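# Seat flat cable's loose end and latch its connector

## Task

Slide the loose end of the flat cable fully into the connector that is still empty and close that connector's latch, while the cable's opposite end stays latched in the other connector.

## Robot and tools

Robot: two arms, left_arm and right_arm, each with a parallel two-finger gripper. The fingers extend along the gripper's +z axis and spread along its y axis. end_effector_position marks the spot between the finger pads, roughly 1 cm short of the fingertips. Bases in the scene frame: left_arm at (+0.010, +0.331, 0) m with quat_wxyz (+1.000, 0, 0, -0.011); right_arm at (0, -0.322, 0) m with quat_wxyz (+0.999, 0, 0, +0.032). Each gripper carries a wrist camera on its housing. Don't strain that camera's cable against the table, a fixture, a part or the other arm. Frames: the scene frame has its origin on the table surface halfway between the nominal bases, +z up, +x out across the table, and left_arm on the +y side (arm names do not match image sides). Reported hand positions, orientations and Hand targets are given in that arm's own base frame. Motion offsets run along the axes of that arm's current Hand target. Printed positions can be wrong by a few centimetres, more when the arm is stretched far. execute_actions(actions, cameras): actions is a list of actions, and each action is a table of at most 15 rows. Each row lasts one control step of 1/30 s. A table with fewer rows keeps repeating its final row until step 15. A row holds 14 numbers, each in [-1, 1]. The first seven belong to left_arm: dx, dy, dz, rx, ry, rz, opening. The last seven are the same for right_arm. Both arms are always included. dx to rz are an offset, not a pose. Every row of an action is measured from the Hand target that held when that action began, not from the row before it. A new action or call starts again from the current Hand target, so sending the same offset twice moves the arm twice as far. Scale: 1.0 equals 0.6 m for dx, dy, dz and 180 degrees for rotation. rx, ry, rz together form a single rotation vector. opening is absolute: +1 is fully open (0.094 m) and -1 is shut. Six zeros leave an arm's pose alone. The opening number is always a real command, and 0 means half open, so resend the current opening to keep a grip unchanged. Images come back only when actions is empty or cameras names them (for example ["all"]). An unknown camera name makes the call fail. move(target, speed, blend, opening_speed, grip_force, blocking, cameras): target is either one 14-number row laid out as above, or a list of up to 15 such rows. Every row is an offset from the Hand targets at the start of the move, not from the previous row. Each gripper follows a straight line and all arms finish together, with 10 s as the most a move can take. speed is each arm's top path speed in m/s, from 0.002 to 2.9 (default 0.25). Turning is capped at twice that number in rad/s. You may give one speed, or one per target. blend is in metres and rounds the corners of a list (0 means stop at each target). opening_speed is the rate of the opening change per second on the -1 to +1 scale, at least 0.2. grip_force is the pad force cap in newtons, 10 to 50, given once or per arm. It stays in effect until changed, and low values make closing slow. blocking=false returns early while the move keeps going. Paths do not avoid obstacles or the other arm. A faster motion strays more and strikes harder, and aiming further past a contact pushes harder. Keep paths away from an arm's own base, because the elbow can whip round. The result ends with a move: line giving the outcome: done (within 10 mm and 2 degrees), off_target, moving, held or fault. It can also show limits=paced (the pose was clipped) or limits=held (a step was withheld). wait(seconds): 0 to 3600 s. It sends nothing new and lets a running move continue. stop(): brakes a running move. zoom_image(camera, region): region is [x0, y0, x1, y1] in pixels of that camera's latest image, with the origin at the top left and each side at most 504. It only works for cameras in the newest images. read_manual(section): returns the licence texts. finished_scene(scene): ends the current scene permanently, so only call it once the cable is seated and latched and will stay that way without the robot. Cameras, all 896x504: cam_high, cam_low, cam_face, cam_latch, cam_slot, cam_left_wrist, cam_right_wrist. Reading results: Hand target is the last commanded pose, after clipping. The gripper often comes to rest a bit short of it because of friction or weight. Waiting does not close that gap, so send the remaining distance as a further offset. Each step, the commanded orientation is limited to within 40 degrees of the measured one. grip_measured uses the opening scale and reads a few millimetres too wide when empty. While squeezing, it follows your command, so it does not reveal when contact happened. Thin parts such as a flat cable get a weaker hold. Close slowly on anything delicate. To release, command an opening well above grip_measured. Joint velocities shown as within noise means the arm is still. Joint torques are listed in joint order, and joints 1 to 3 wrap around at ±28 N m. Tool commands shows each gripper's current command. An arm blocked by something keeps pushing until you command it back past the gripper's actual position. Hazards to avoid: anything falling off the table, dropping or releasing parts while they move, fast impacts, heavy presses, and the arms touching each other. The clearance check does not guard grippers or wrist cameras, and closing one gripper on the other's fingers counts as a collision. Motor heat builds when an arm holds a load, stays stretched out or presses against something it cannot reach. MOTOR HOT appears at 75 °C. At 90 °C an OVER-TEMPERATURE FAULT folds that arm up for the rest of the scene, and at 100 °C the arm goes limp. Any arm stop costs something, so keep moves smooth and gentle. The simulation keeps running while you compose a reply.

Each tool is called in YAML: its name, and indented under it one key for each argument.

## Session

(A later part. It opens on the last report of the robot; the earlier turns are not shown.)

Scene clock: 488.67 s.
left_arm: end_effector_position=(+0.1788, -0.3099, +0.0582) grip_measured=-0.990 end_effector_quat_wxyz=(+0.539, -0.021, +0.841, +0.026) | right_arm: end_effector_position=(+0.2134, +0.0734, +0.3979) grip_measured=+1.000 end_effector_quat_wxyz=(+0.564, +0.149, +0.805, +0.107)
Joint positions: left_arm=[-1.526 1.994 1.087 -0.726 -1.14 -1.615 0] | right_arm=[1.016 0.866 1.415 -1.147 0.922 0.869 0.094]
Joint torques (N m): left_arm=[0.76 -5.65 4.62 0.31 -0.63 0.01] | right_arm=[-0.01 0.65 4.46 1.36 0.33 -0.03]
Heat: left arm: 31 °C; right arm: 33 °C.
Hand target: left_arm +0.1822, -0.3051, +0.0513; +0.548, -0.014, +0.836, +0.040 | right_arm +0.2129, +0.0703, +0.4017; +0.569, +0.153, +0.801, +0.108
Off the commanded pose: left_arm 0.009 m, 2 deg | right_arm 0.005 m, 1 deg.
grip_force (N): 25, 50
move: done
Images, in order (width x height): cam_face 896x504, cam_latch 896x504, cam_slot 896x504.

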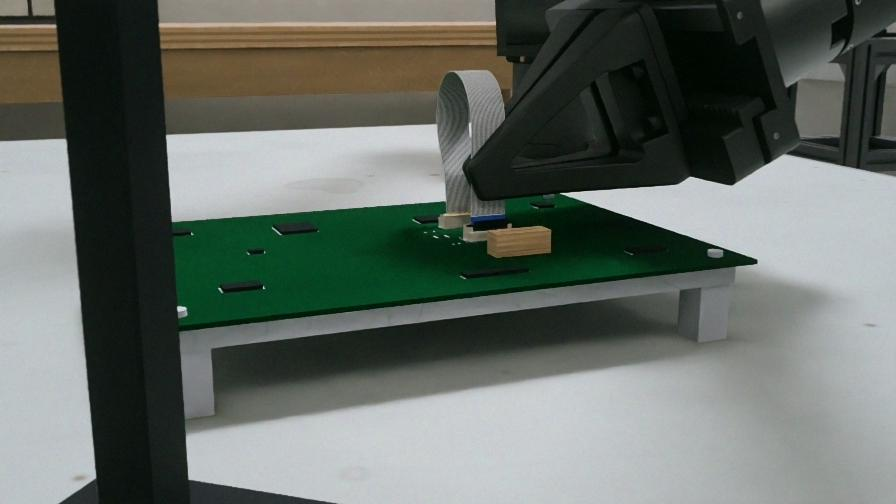

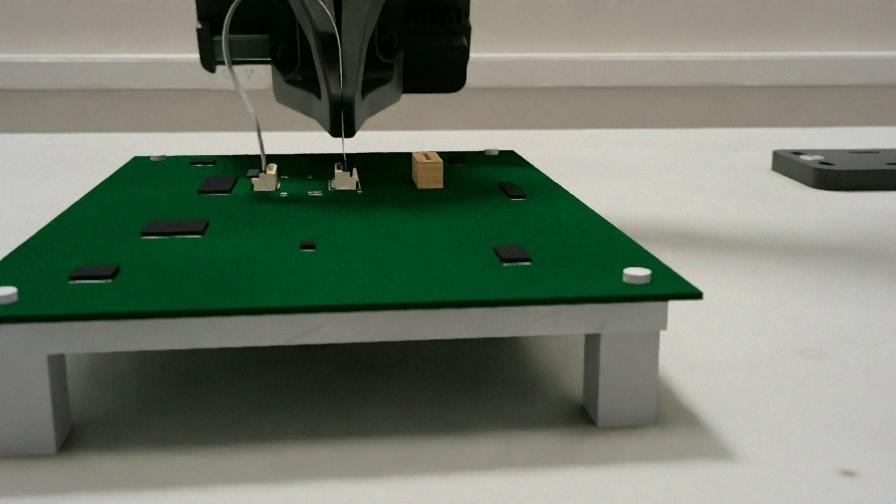

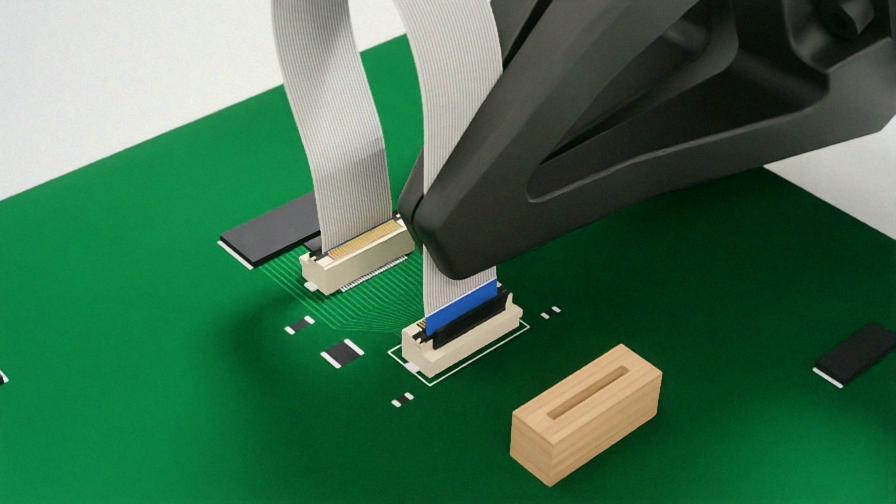

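zoom_image:
  camera: "cam_face"
  region: [462, 205, 517, 245]

zoom_image:
  camera: "cam_face"
  region: [435, 195, 490, 235]

Scaled by 9.164 from the camera's image (finer frame: 1280x720).

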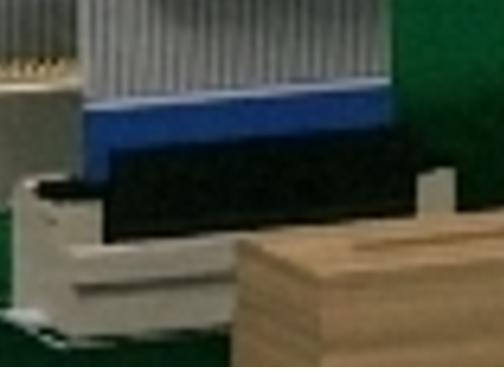

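Scaled by 9.164 from the camera's image (finer frame: 1280x720).

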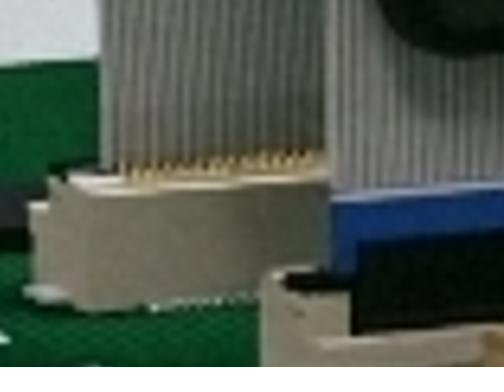

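zoom_image:
  camera: "cam_latch"
  region: [250, 150, 280, 192]

zoom_image:
  camera: "cam_slot"
  region: [295, 205, 420, 305]

Scaled by 12.000 from the camera's image (finer frame: 1280x720).

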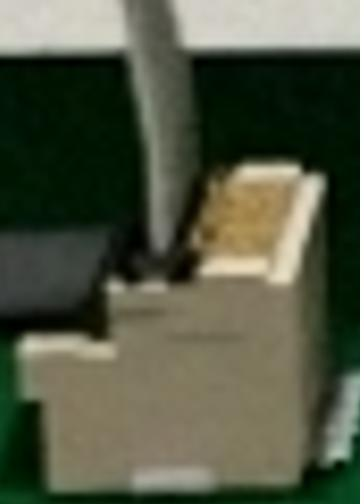

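Scaled by 4.032 from the camera's image (finer frame: 1280x720).

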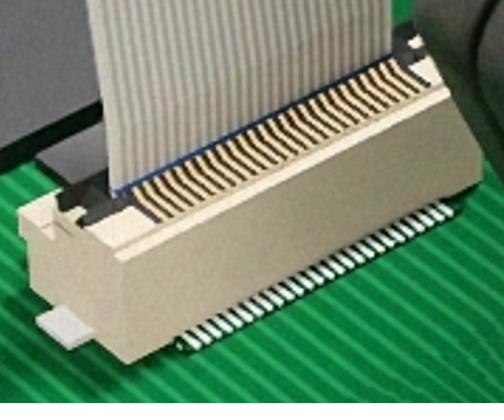

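move:
  target: [0.002758, 0.000394, 0.001208, -0.000761, -0.000043, 0.001751, -1.0, 0, 0, 0, 0, 0, 0, 1.0]
  speed: 0.03
  cameras: ["cam_latch", "cam_slot", "cam_face"]

zoom_image:
  camera: "cam_latch"
  region: [330, 140, 365, 189]

zoom_image:
  camera: "cam_slot"
  region: [385, 250, 535, 390]

zoom_image:
  camera: "cam_face"
  region: [430, 165, 530, 245]

Scene clock: 551.33 s.
left_arm: end_effector_position=(+0.1787, -0.3103, +0.0580) grip_measured=-0.990 end_effector_quat_wxyz=(+0.542, -0.019, +0.840, +0.026) | right_arm: end_effector_position=(+0.2134, +0.0734, +0.3979) grip_measured=+1.000 end_effector_quat_wxyz=(+0.564, +0.149, +0.805, +0.107)
Joint positions: left_arm=[-1.528 1.998 1.087 -0.724 -1.146 -1.615 0] | right_arm=[1.016 0.866 1.415 -1.147 0.922 0.869 0.094]
Joint torques (N m): left_arm=[0.88 -5.65 4.77 0.29 -0.57 0.02] | right_arm=[0.01 0.66 4.45 1.36 0.33 -0.04]
Heat: left arm: 30 °C; right arm: 33 °C.
Hand target: left_arm +0.1822, -0.3048, +0.0494; +0.548, -0.013, +0.836, +0.042 | right_arm +0.2129, +0.0703, +0.4017; +0.569, +0.153, +0.801, +0.108
Off the commanded pose: left_arm 0.011 m, 2 deg | right_arm 0.005 m, 1 deg.
grip_force (N): 25, 50
move: off_target (left_arm)
Images, in order (width x height): cam_face 896x504, cam_latch 896x504, cam_slot 896x504.

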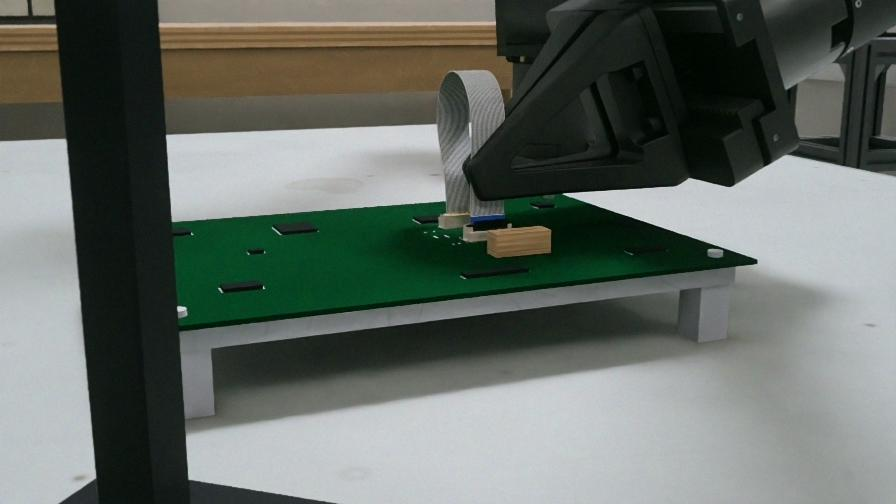

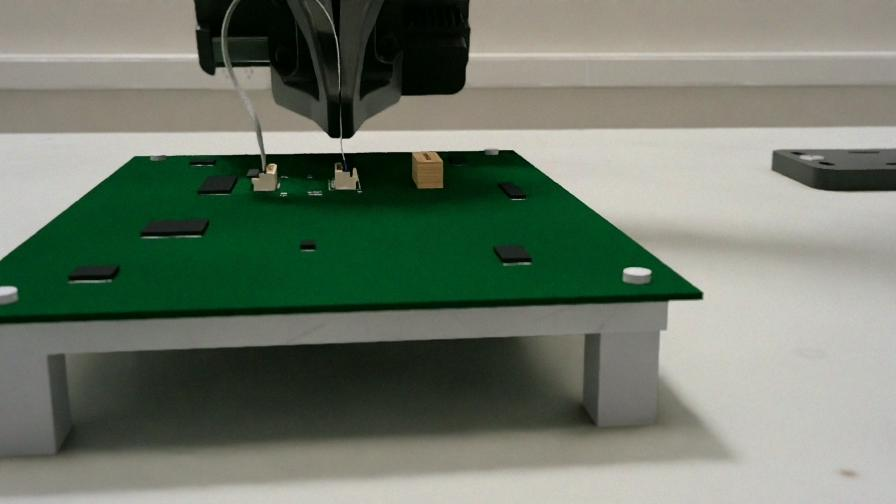

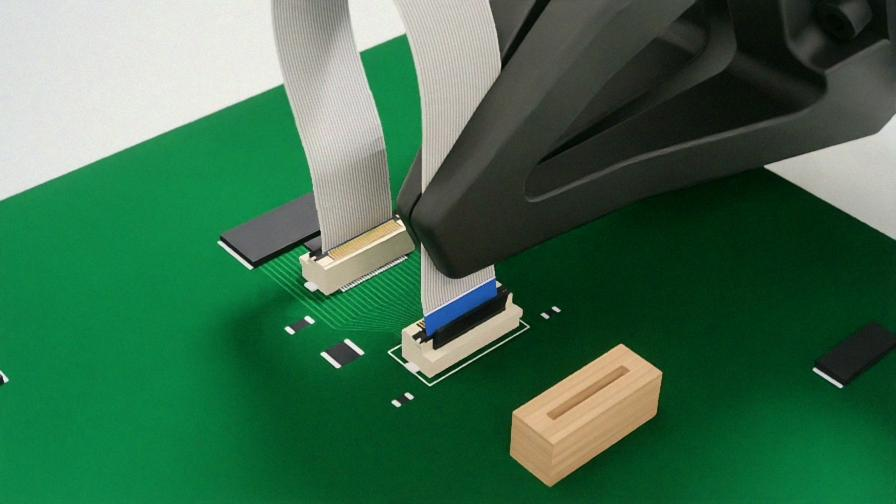

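Scaled by 10.286 from the camera's image (finer frame: 1280x720).

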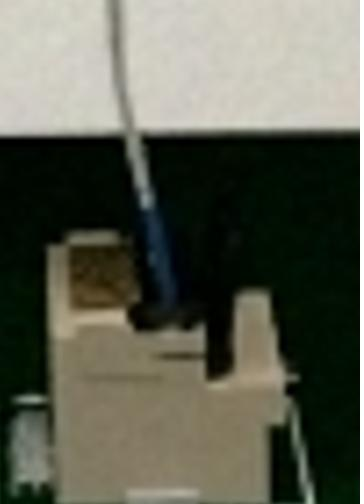

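Scaled by 3.360 from the camera's image (finer frame: 1280x720).

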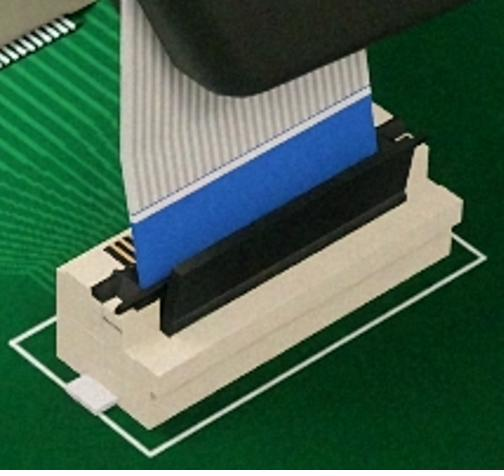

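Scaled by 5.040 from the camera's image (finer frame: 1280x720).

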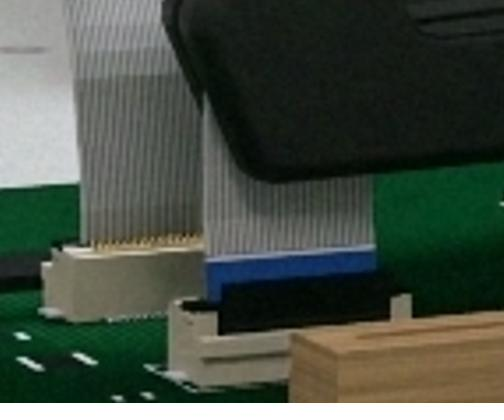

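zoom_image:
  camera: "cam_latch"
  region: [252, 155, 280, 183]

zoom_image:
  camera: "cam_latch"
  region: [332, 155, 360, 183]

Scaled by 18.000 from the camera's image (finer frame: 1280x720).

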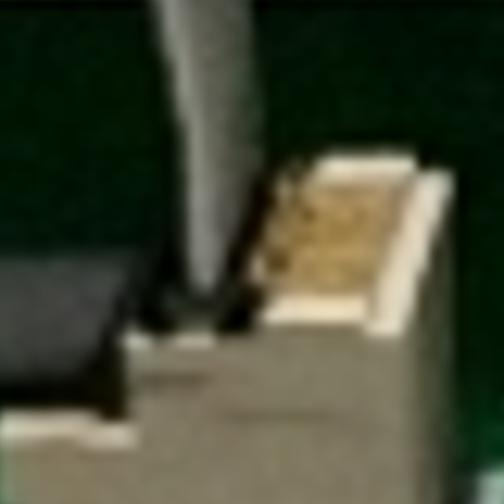

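Scaled by 18.000 from the camera's image (finer frame: 1280x720).

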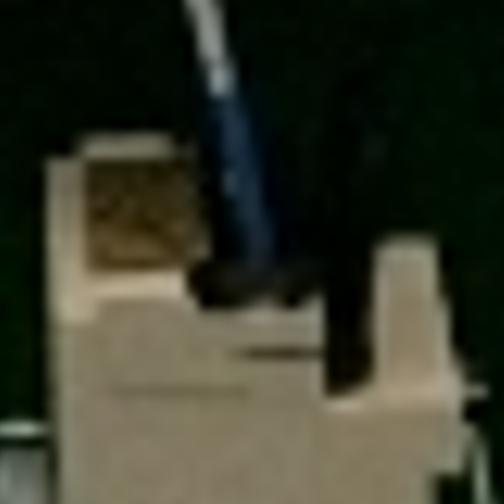

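zoom_image:
  camera: "cam_slot"
  region: [304, 238, 336, 266]

zoom_image:
  camera: "cam_slot"
  region: [380, 200, 412, 228]

zoom_image:
  camera: "cam_slot"
  region: [408, 316, 440, 344]

zoom_image:
  camera: "cam_slot"
  region: [484, 278, 516, 306]

Scaled by 15.750 from the camera's image (finer frame: 1280x720).

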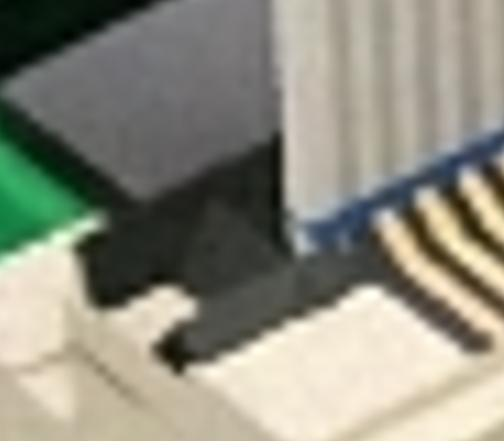

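Scaled by 15.750 from the camera's image (finer frame: 1280x720).

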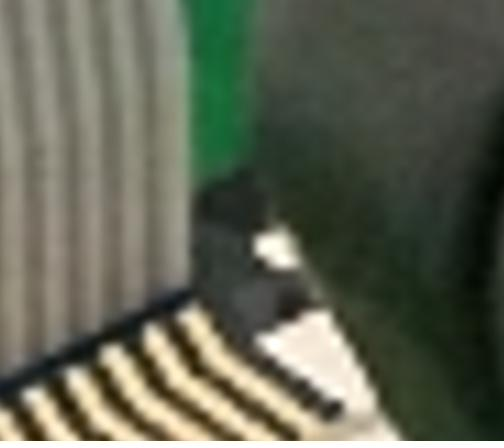

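Scaled by 15.750 from the camera's image (finer frame: 1280x720).

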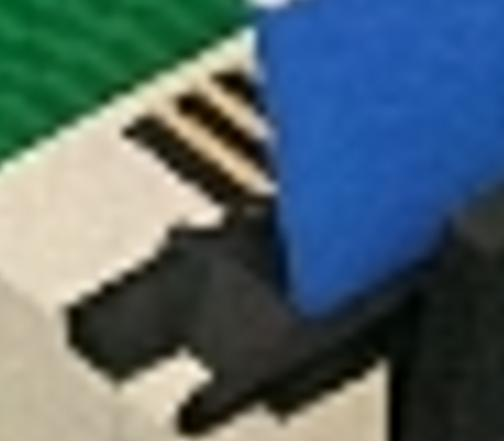

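Scaled by 15.750 from the camera's image (finer frame: 1280x720).

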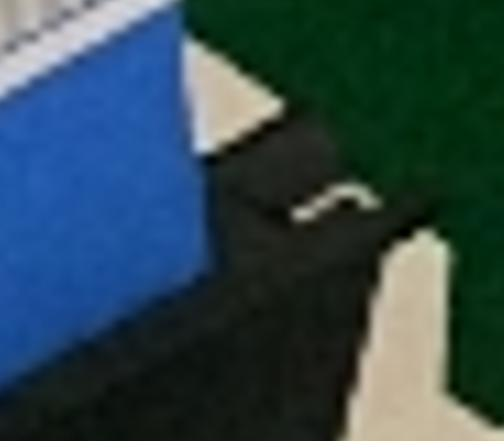

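move:
  target: [-0.028026, -0.004493, -0.012285, 0.007821, 0.000453, -0.018010, -1.0, 0, 0, 0, 0, 0, 0, 1.0]
  speed: 0.04
  cameras: ["cam_latch", "cam_slot", "cam_face", "cam_left_wrist"]

zoom_image:
  camera: "cam_latch"
  region: [325, 130, 365, 186]

zoom_image:
  camera: "cam_slot"
  region: [395, 230, 535, 370]

Scene clock: 645.50 s.
left_arm: end_effector_position=(+0.1787, -0.3104, +0.0580) grip_measured=-0.990 end_effector_quat_wxyz=(+0.542, -0.019, +0.840, +0.026) | right_arm: end_effector_position=(+0.2134, +0.0734, +0.3979) grip_measured=+1.000 end_effector_quat_wxyz=(+0.564, +0.149, +0.805, +0.107)
Joint positions: left_arm=[-1.528 1.998 1.087 -0.723 -1.146 -1.615 0] | right_arm=[1.016 0.866 1.415 -1.147 0.922 0.869 0.094]
Joint torques (N m): left_arm=[0.83 -9.84 4.78 0.27 -0.57 -0.02] | right_arm=[-0.01 0.66 4.46 1.36 0.33 -0.03]
Heat: left arm: 30 °C; right arm: 33 °C.
Hand target: left_arm +0.1823, -0.3085, +0.0676; +0.548, -0.030, +0.836, +0.017 | right_arm +0.2129, +0.0703, +0.4017; +0.569, +0.153, +0.801, +0.108
Off the commanded pose: left_arm 0.011 m, 2 deg | right_arm 0.005 m, 1 deg.
grip_force (N): 25, 50
move: off_target (left_arm)
Images, in order (width x height): cam_face 896x504, cam_latch 896x504, cam_slot 896x504, cam_left_wrist 896x504.

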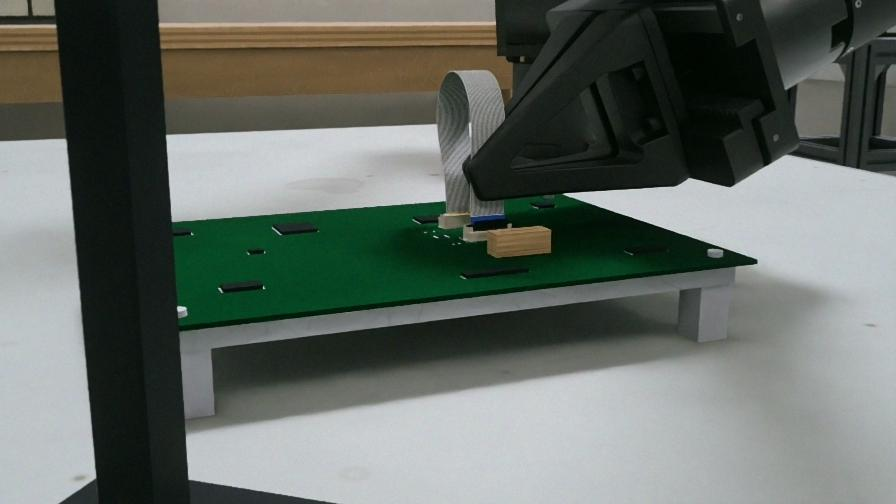

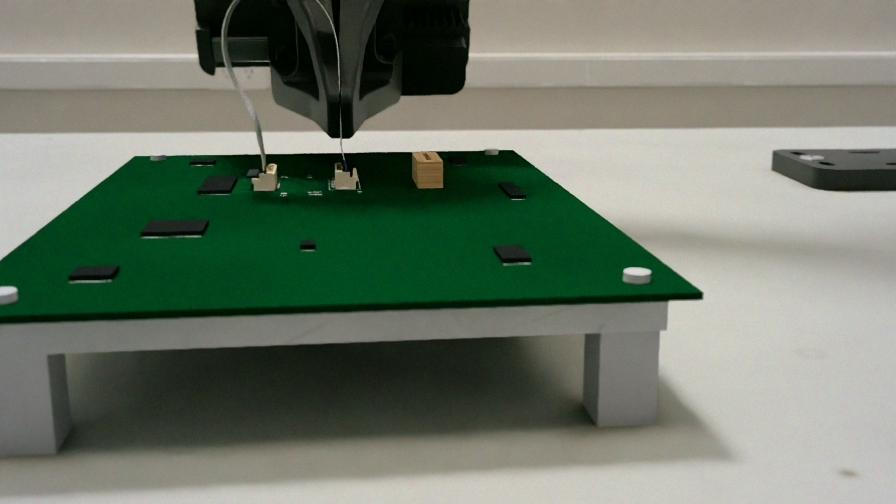

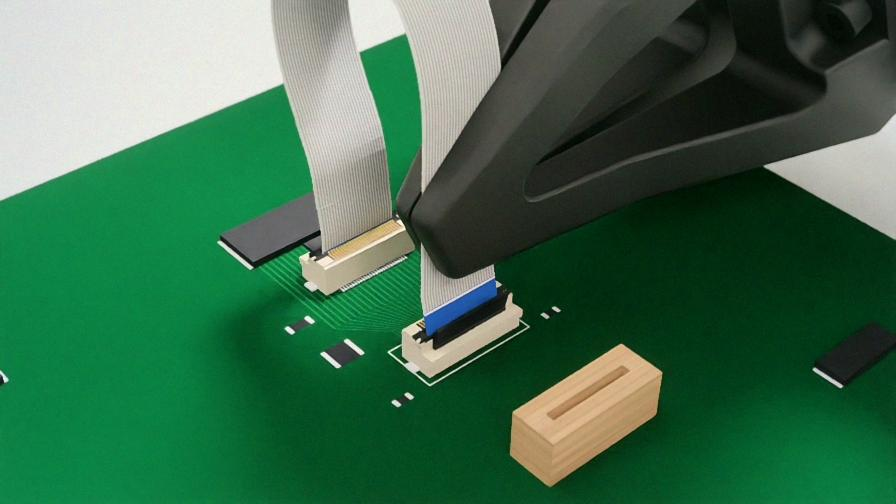

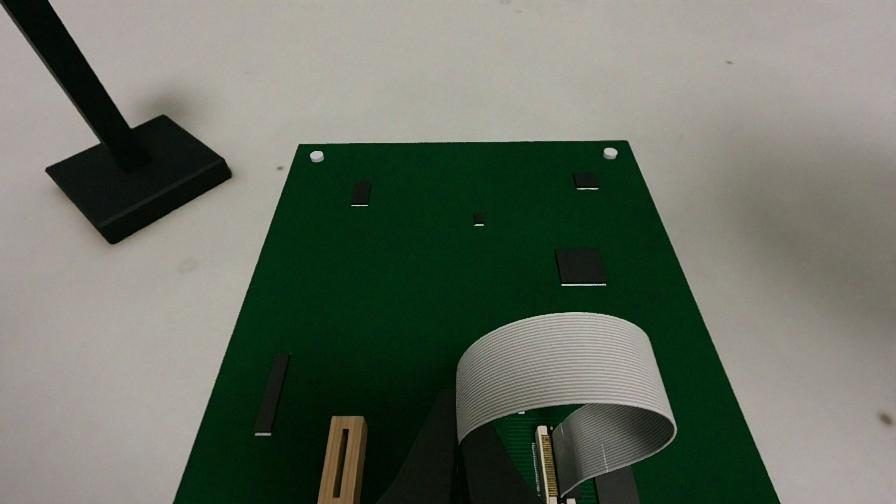

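Scaled by 9.000 from the camera's image (finer frame: 1280x720).

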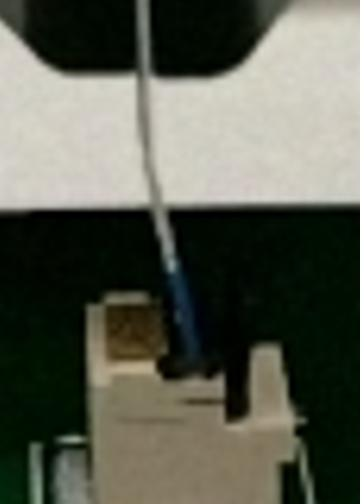

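Scaled by 3.600 from the camera's image (finer frame: 1280x720).

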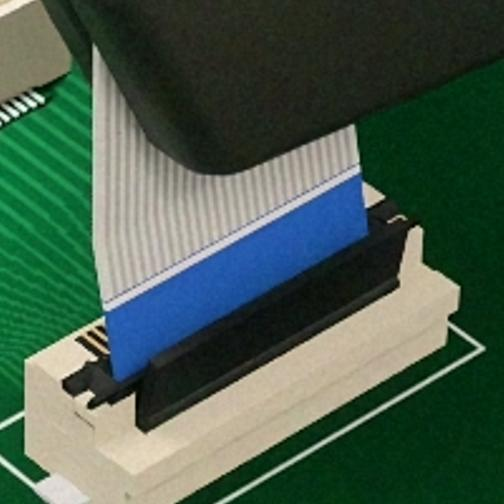

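move:
  target: [-0.002712, -0.000516, -0.001193, 0.000762, 0.000046, -0.001751, -1.0, 0, 0, 0, 0, 0, 0, 1.0]
  speed: 0.04
  cameras: ["cam_latch", "cam_slot"]

zoom_image:
  camera: "cam_latch"
  region: [325, 130, 365, 186]

zoom_image:
  camera: "cam_slot"
  region: [395, 230, 535, 370]

Scene clock: 650.17 s.
left_arm: end_effector_position=(+0.1786, -0.3105, +0.0585) grip_measured=-0.990 end_effector_quat_wxyz=(+0.541, -0.020, +0.840, +0.025) | right_arm: end_effector_position=(+0.2134, +0.0734, +0.3979) grip_measured=+1.000 end_effector_quat_wxyz=(+0.564, +0.149, +0.805, +0.107)
Joint positions: left_arm=[-1.528 1.996 1.087 -0.723 -1.145 -1.615 0] | right_arm=[1.016 0.866 1.415 -1.147 0.922 0.869 0.094]
Joint torques (N m): left_arm=[1.05 -10.13 4.81 0.27 -0.6 -0.01] | right_arm=[0.01 0.64 4.46 1.36 0.33 -0.03]
Heat: left arm: 30 °C; right arm: 33 °C.
Hand target: left_arm +0.1823, -0.3088, +0.0693; +0.548, -0.031, +0.836, +0.014 | right_arm +0.2129, +0.0703, +0.4017; +0.569, +0.153, +0.801, +0.108
Off the commanded pose: left_arm 0.012 m, 2 deg | right_arm 0.005 m, 1 deg.
grip_force (N): 25, 50
move: off_target (left_arm)

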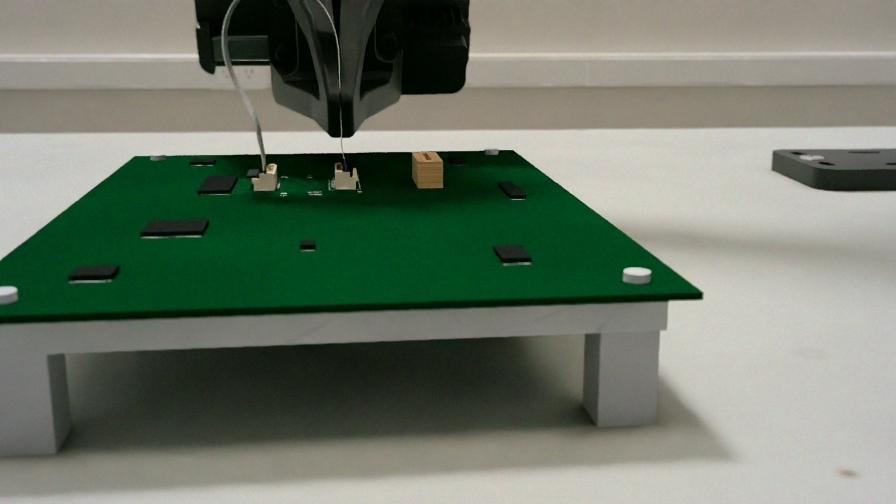

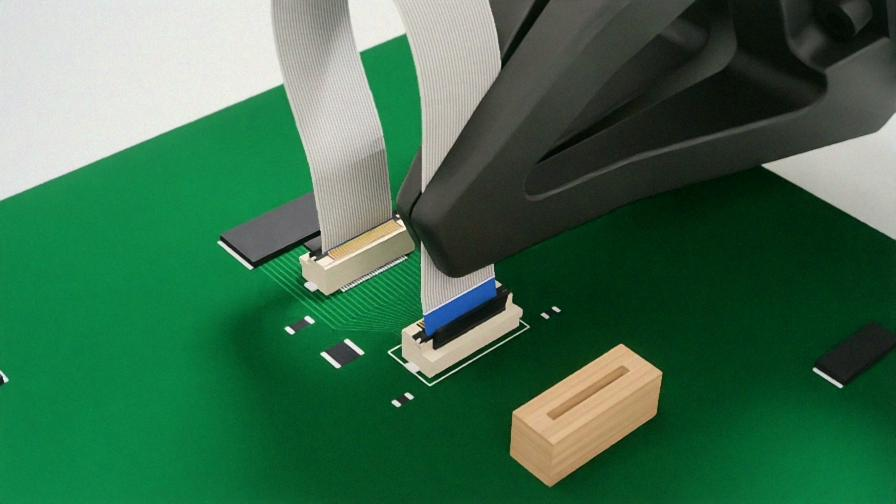

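Scaled by 9.000 from the camera's image (finer frame: 1280x720).

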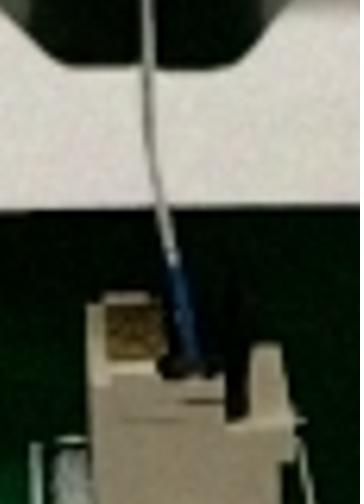

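Scaled by 3.600 from the camera's image (finer frame: 1280x720).

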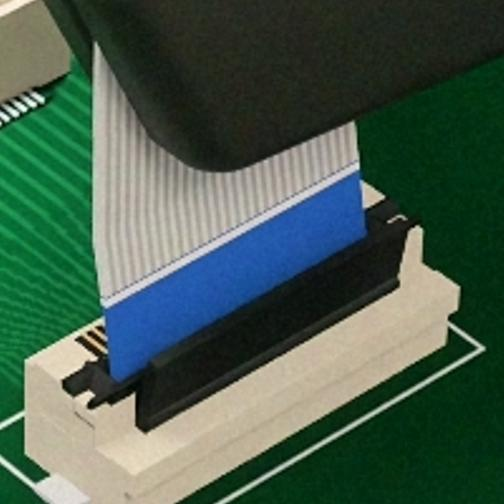

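wait:
  seconds: 0
  cameras: ["cam_latch", "cam_face", "cam_slot"]

Scene clock: 657.97 s.
left_arm: end_effector_position=(+0.1786, -0.3105, +0.0585) grip_measured=-0.990 end_effector_quat_wxyz=(+0.541, -0.020, +0.840, +0.025) | right_arm: end_effector_position=(+0.2134, +0.0734, +0.3979) grip_measured=+1.000 end_effector_quat_wxyz=(+0.564, +0.149, +0.805, +0.107)
Joint positions: left_arm=[-1.528 1.996 1.087 -0.723 -1.145 -1.615 0] | right_arm=[1.016 0.866 1.415 -1.147 0.922 0.869 0.094]
Joint torques (N m): left_arm=[1.06 -10.14 4.72 0.28 -0.62 -0.01] | right_arm=[0.01 0.65 4.46 1.36 0.33 -0.04]
Heat: left arm: 31 °C; right arm: 33 °C.
Hand target: left_arm +0.1823, -0.3088, +0.0693; +0.548, -0.031, +0.836, +0.014 | right_arm +0.2129, +0.0703, +0.4017; +0.569, +0.153, +0.801, +0.108
Tool commands: left_gripper/opening=-1.0 right_gripper/opening=+1.0
Off the commanded pose: left_arm 0.012 m, 2 deg | right_arm 0.005 m, 1 deg.
grip_force (N): 25, 50
Images, in order (width x height): cam_face 896x504, cam_latch 896x504, cam_slot 896x504.

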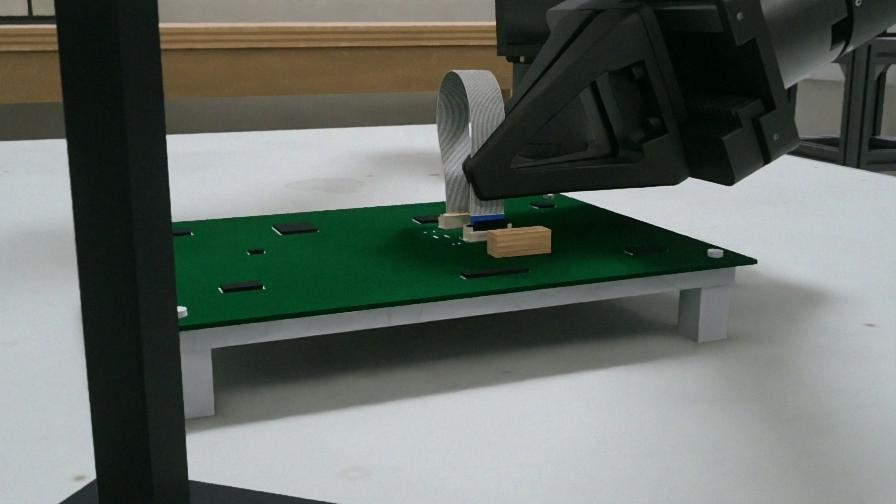

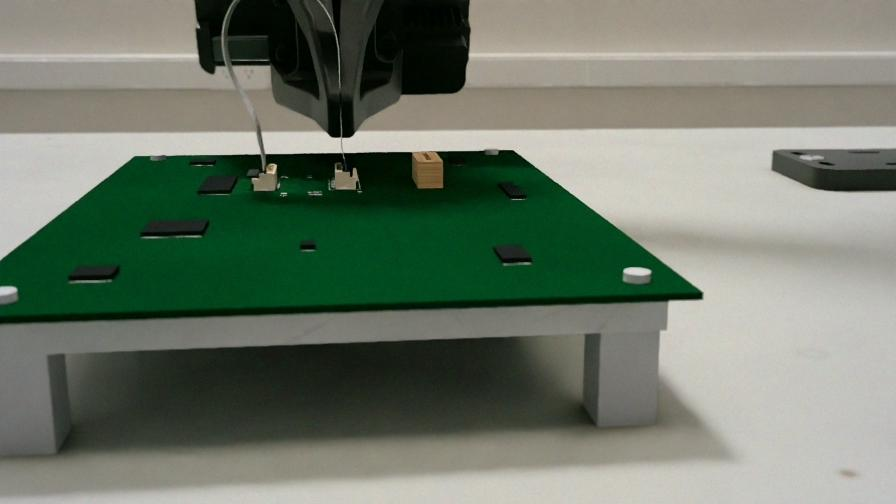

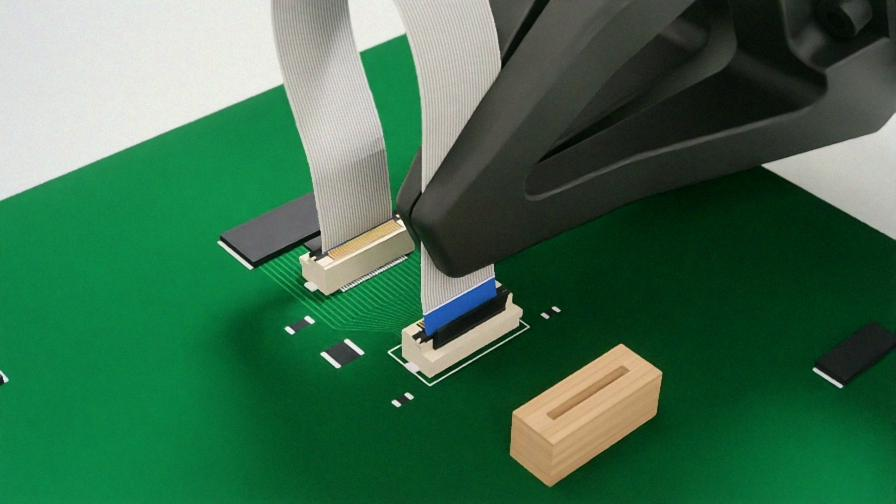

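zoom_image:
  camera: "cam_latch"
  region: [310, 130, 380, 200]

zoom_image:
  camera: "cam_slot"
  region: [380, 260, 540, 390]

Scaled by 7.200 from the camera's image (finer frame: 1280x720).

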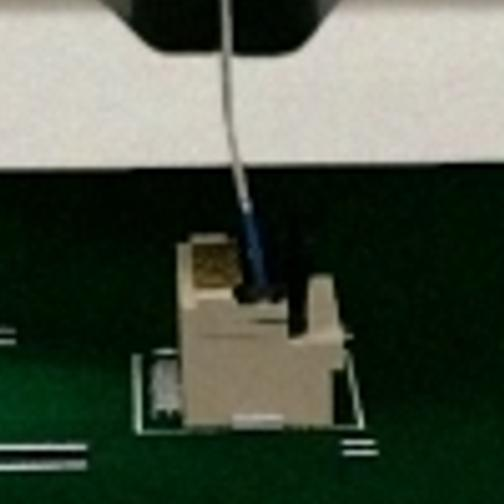

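Scaled by 3.150 from the camera's image (finer frame: 1280x720).

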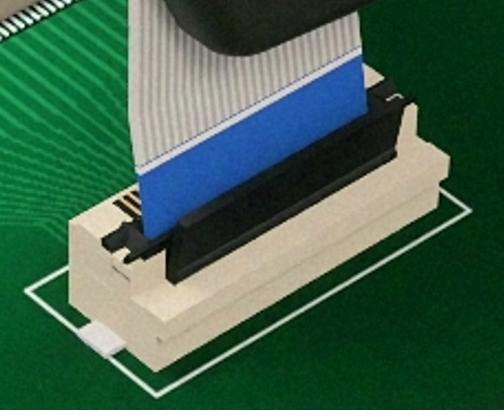

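zoom_image:
  camera: "cam_slot"
  region: [405, 315, 445, 355]

zoom_image:
  camera: "cam_slot"
  region: [485, 270, 525, 310]

zoom_image:
  camera: "cam_latch"
  region: [330, 155, 366, 191]

zoom_image:
  camera: "cam_face"
  region: [455, 200, 525, 250]

Scaled by 12.600 from the camera's image (finer frame: 1280x720).

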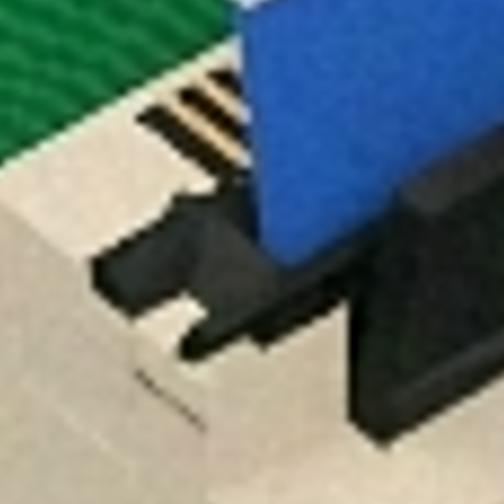

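Scaled by 12.600 from the camera's image (finer frame: 1280x720).

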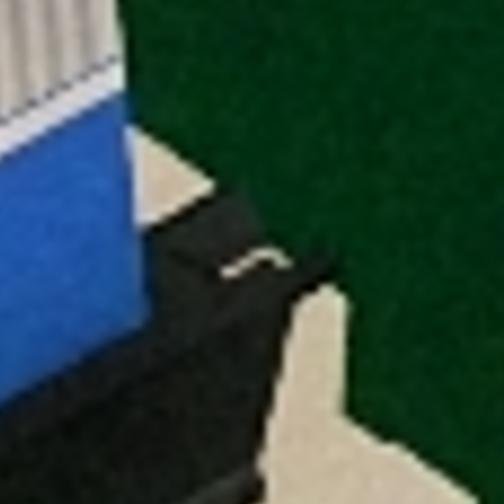

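Scaled by 14.000 from the camera's image (finer frame: 1280x720).

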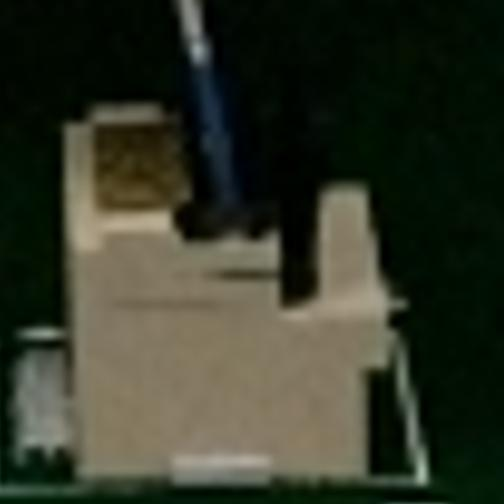

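Scaled by 7.200 from the camera's image (finer frame: 1280x720).

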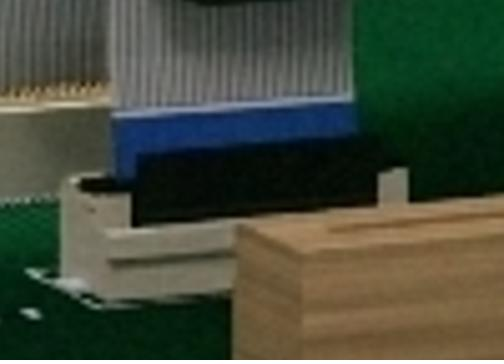

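execute_actions:
  actions:
    - [[-0.002712,-0.000527,-0.001194,0.000763,0.000043,-0.001751,-1.0,0,0,0,0,0,0,1.0]]
  cameras: ["cam_latch"]

Scene clock: 678.70 s.
left_arm: end_effector_position=(+0.1786, -0.3105, +0.0585) grip_measured=-0.990 end_effector_quat_wxyz=(+0.541, -0.020, +0.840, +0.025) | right_arm: end_effector_position=(+0.2134, +0.0734, +0.3979) grip_measured=+1.000 end_effector_quat_wxyz=(+0.564, +0.149, +0.805, +0.107)
Joint positions: left_arm=[-1.528 1.996 1.087 -0.723 -1.145 -1.615 0] | right_arm=[1.016 0.866 1.415 -1.147 0.922 0.869 0.094]
Joint torques (N m): left_arm=[0.88 -10.54 4.88 0.32 -0.59 0.01] | right_arm=[0.01 0.65 4.46 1.36 0.34 -0.04]
Heat: left arm: 34 °C; right arm: 33 °C.
Hand target: left_arm +0.1824, -0.3091, +0.0711; +0.548, -0.033, +0.836, +0.012 | right_arm +0.2129, +0.0703, +0.4017; +0.569, +0.153, +0.801, +0.108
Off the commanded pose: left_arm 0.013 m, 2 deg | right_arm 0.005 m, 1 deg.
grip_force (N): 25, 50

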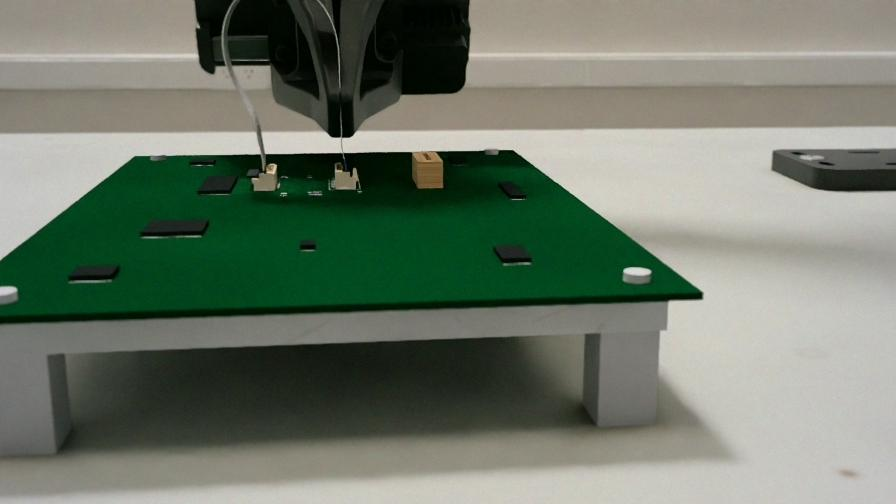

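execute_actions:
  actions:
    - [[-0.002712,-0.000527,-0.001194,0.000763,0.000043,-0.001751,-1.0,0,0,0,0,0,0,1.0]]
  cameras: ["cam_latch", "cam_slot", "cam_face"]

Scene clock: 680.30 s.
left_arm: end_effector_position=(+0.1792, -0.3105, +0.0605) grip_measured=-0.990 end_effector_quat_wxyz=(+0.540, -0.023, +0.841, +0.022) | right_arm: end_effector_position=(+0.2134, +0.0734, +0.3979) grip_measured=+1.000 end_effector_quat_wxyz=(+0.564, +0.149, +0.805, +0.107)
Joint positions: left_arm=[-1.526 1.987 1.087 -0.723 -1.141 -1.615 0] | right_arm=[1.016 0.866 1.415 -1.147 0.922 0.869 0.094]
Joint torques (N m): left_arm=[0.72 -10.33 4.9 0.32 -0.62 -0.01] | right_arm=[0.01 0.66 4.45 1.36 0.33 -0.04]
Heat: left arm: 34 °C; right arm: 33 °C.
Hand target: left_arm +0.1824, -0.3093, +0.0729; +0.548, -0.035, +0.836, +0.009 | right_arm +0.2129, +0.0703, +0.4017; +0.569, +0.153, +0.801, +0.108
Off the commanded pose: left_arm 0.013 m, 2 deg | right_arm 0.005 m, 1 deg.
grip_force (N): 25, 50
Images, in order (width x height): cam_face 896x504, cam_latch 896x504, cam_slot 896x504.

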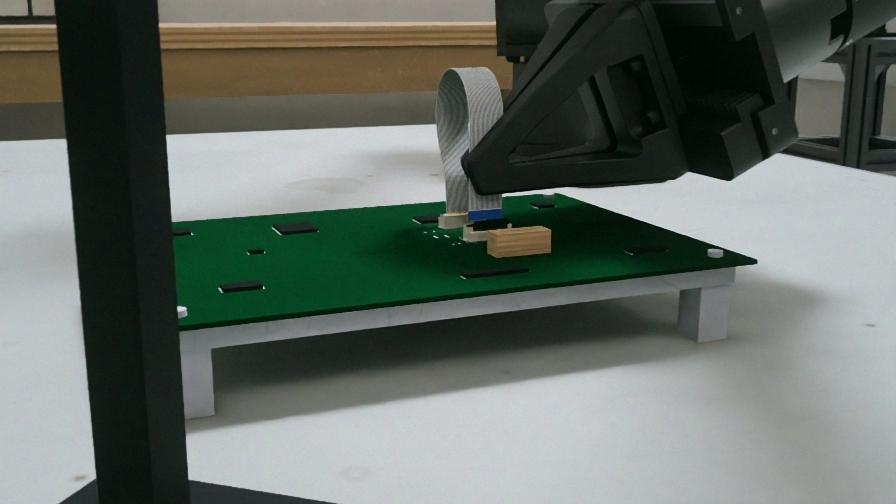

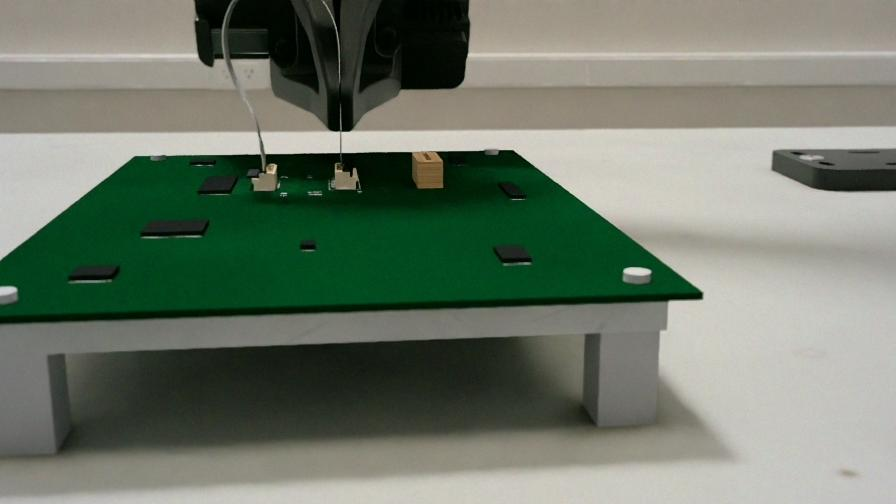

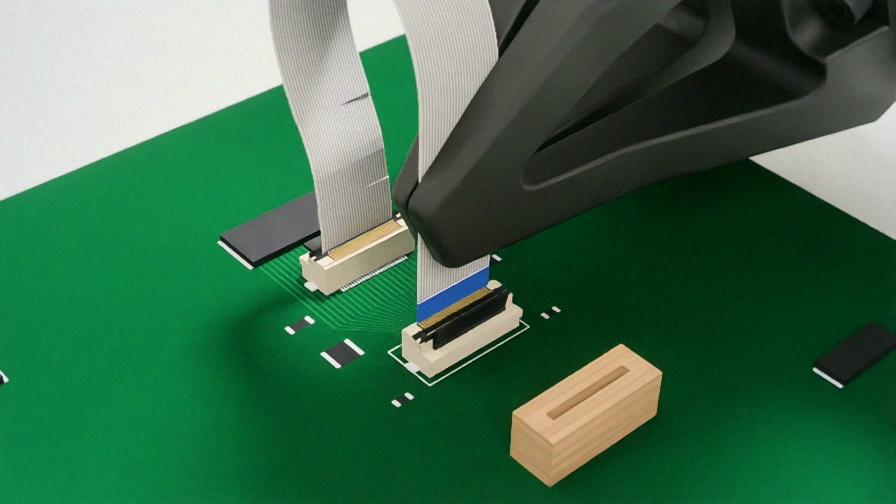

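zoom_image:
  camera: "cam_latch"
  region: [330, 155, 366, 191]

zoom_image:
  camera: "cam_slot"
  region: [395, 270, 535, 390]

zoom_image:
  camera: "cam_face"
  region: [455, 190, 525, 250]

Scaled by 14.000 from the camera's image (finer frame: 1280x720).

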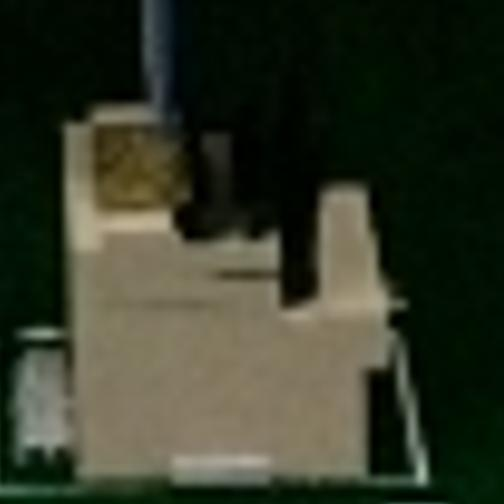

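Scaled by 3.600 from the camera's image (finer frame: 1280x720).

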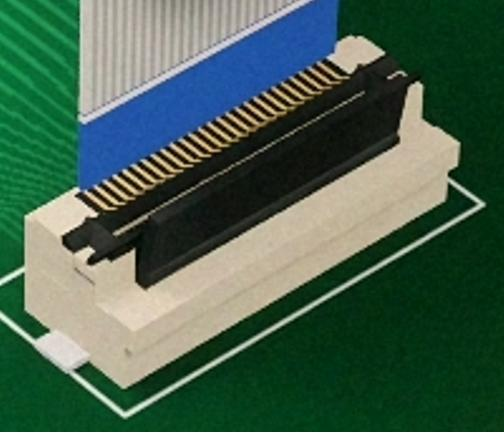

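Scaled by 7.200 from the camera's image (finer frame: 1280x720).

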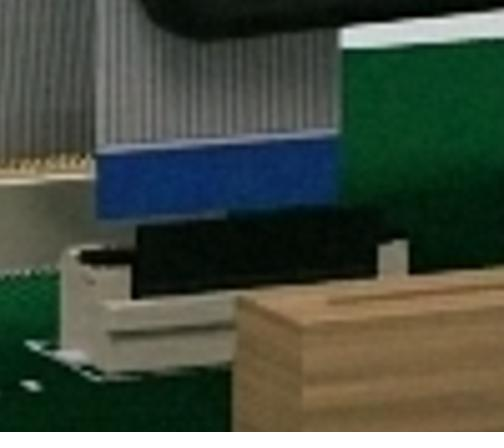

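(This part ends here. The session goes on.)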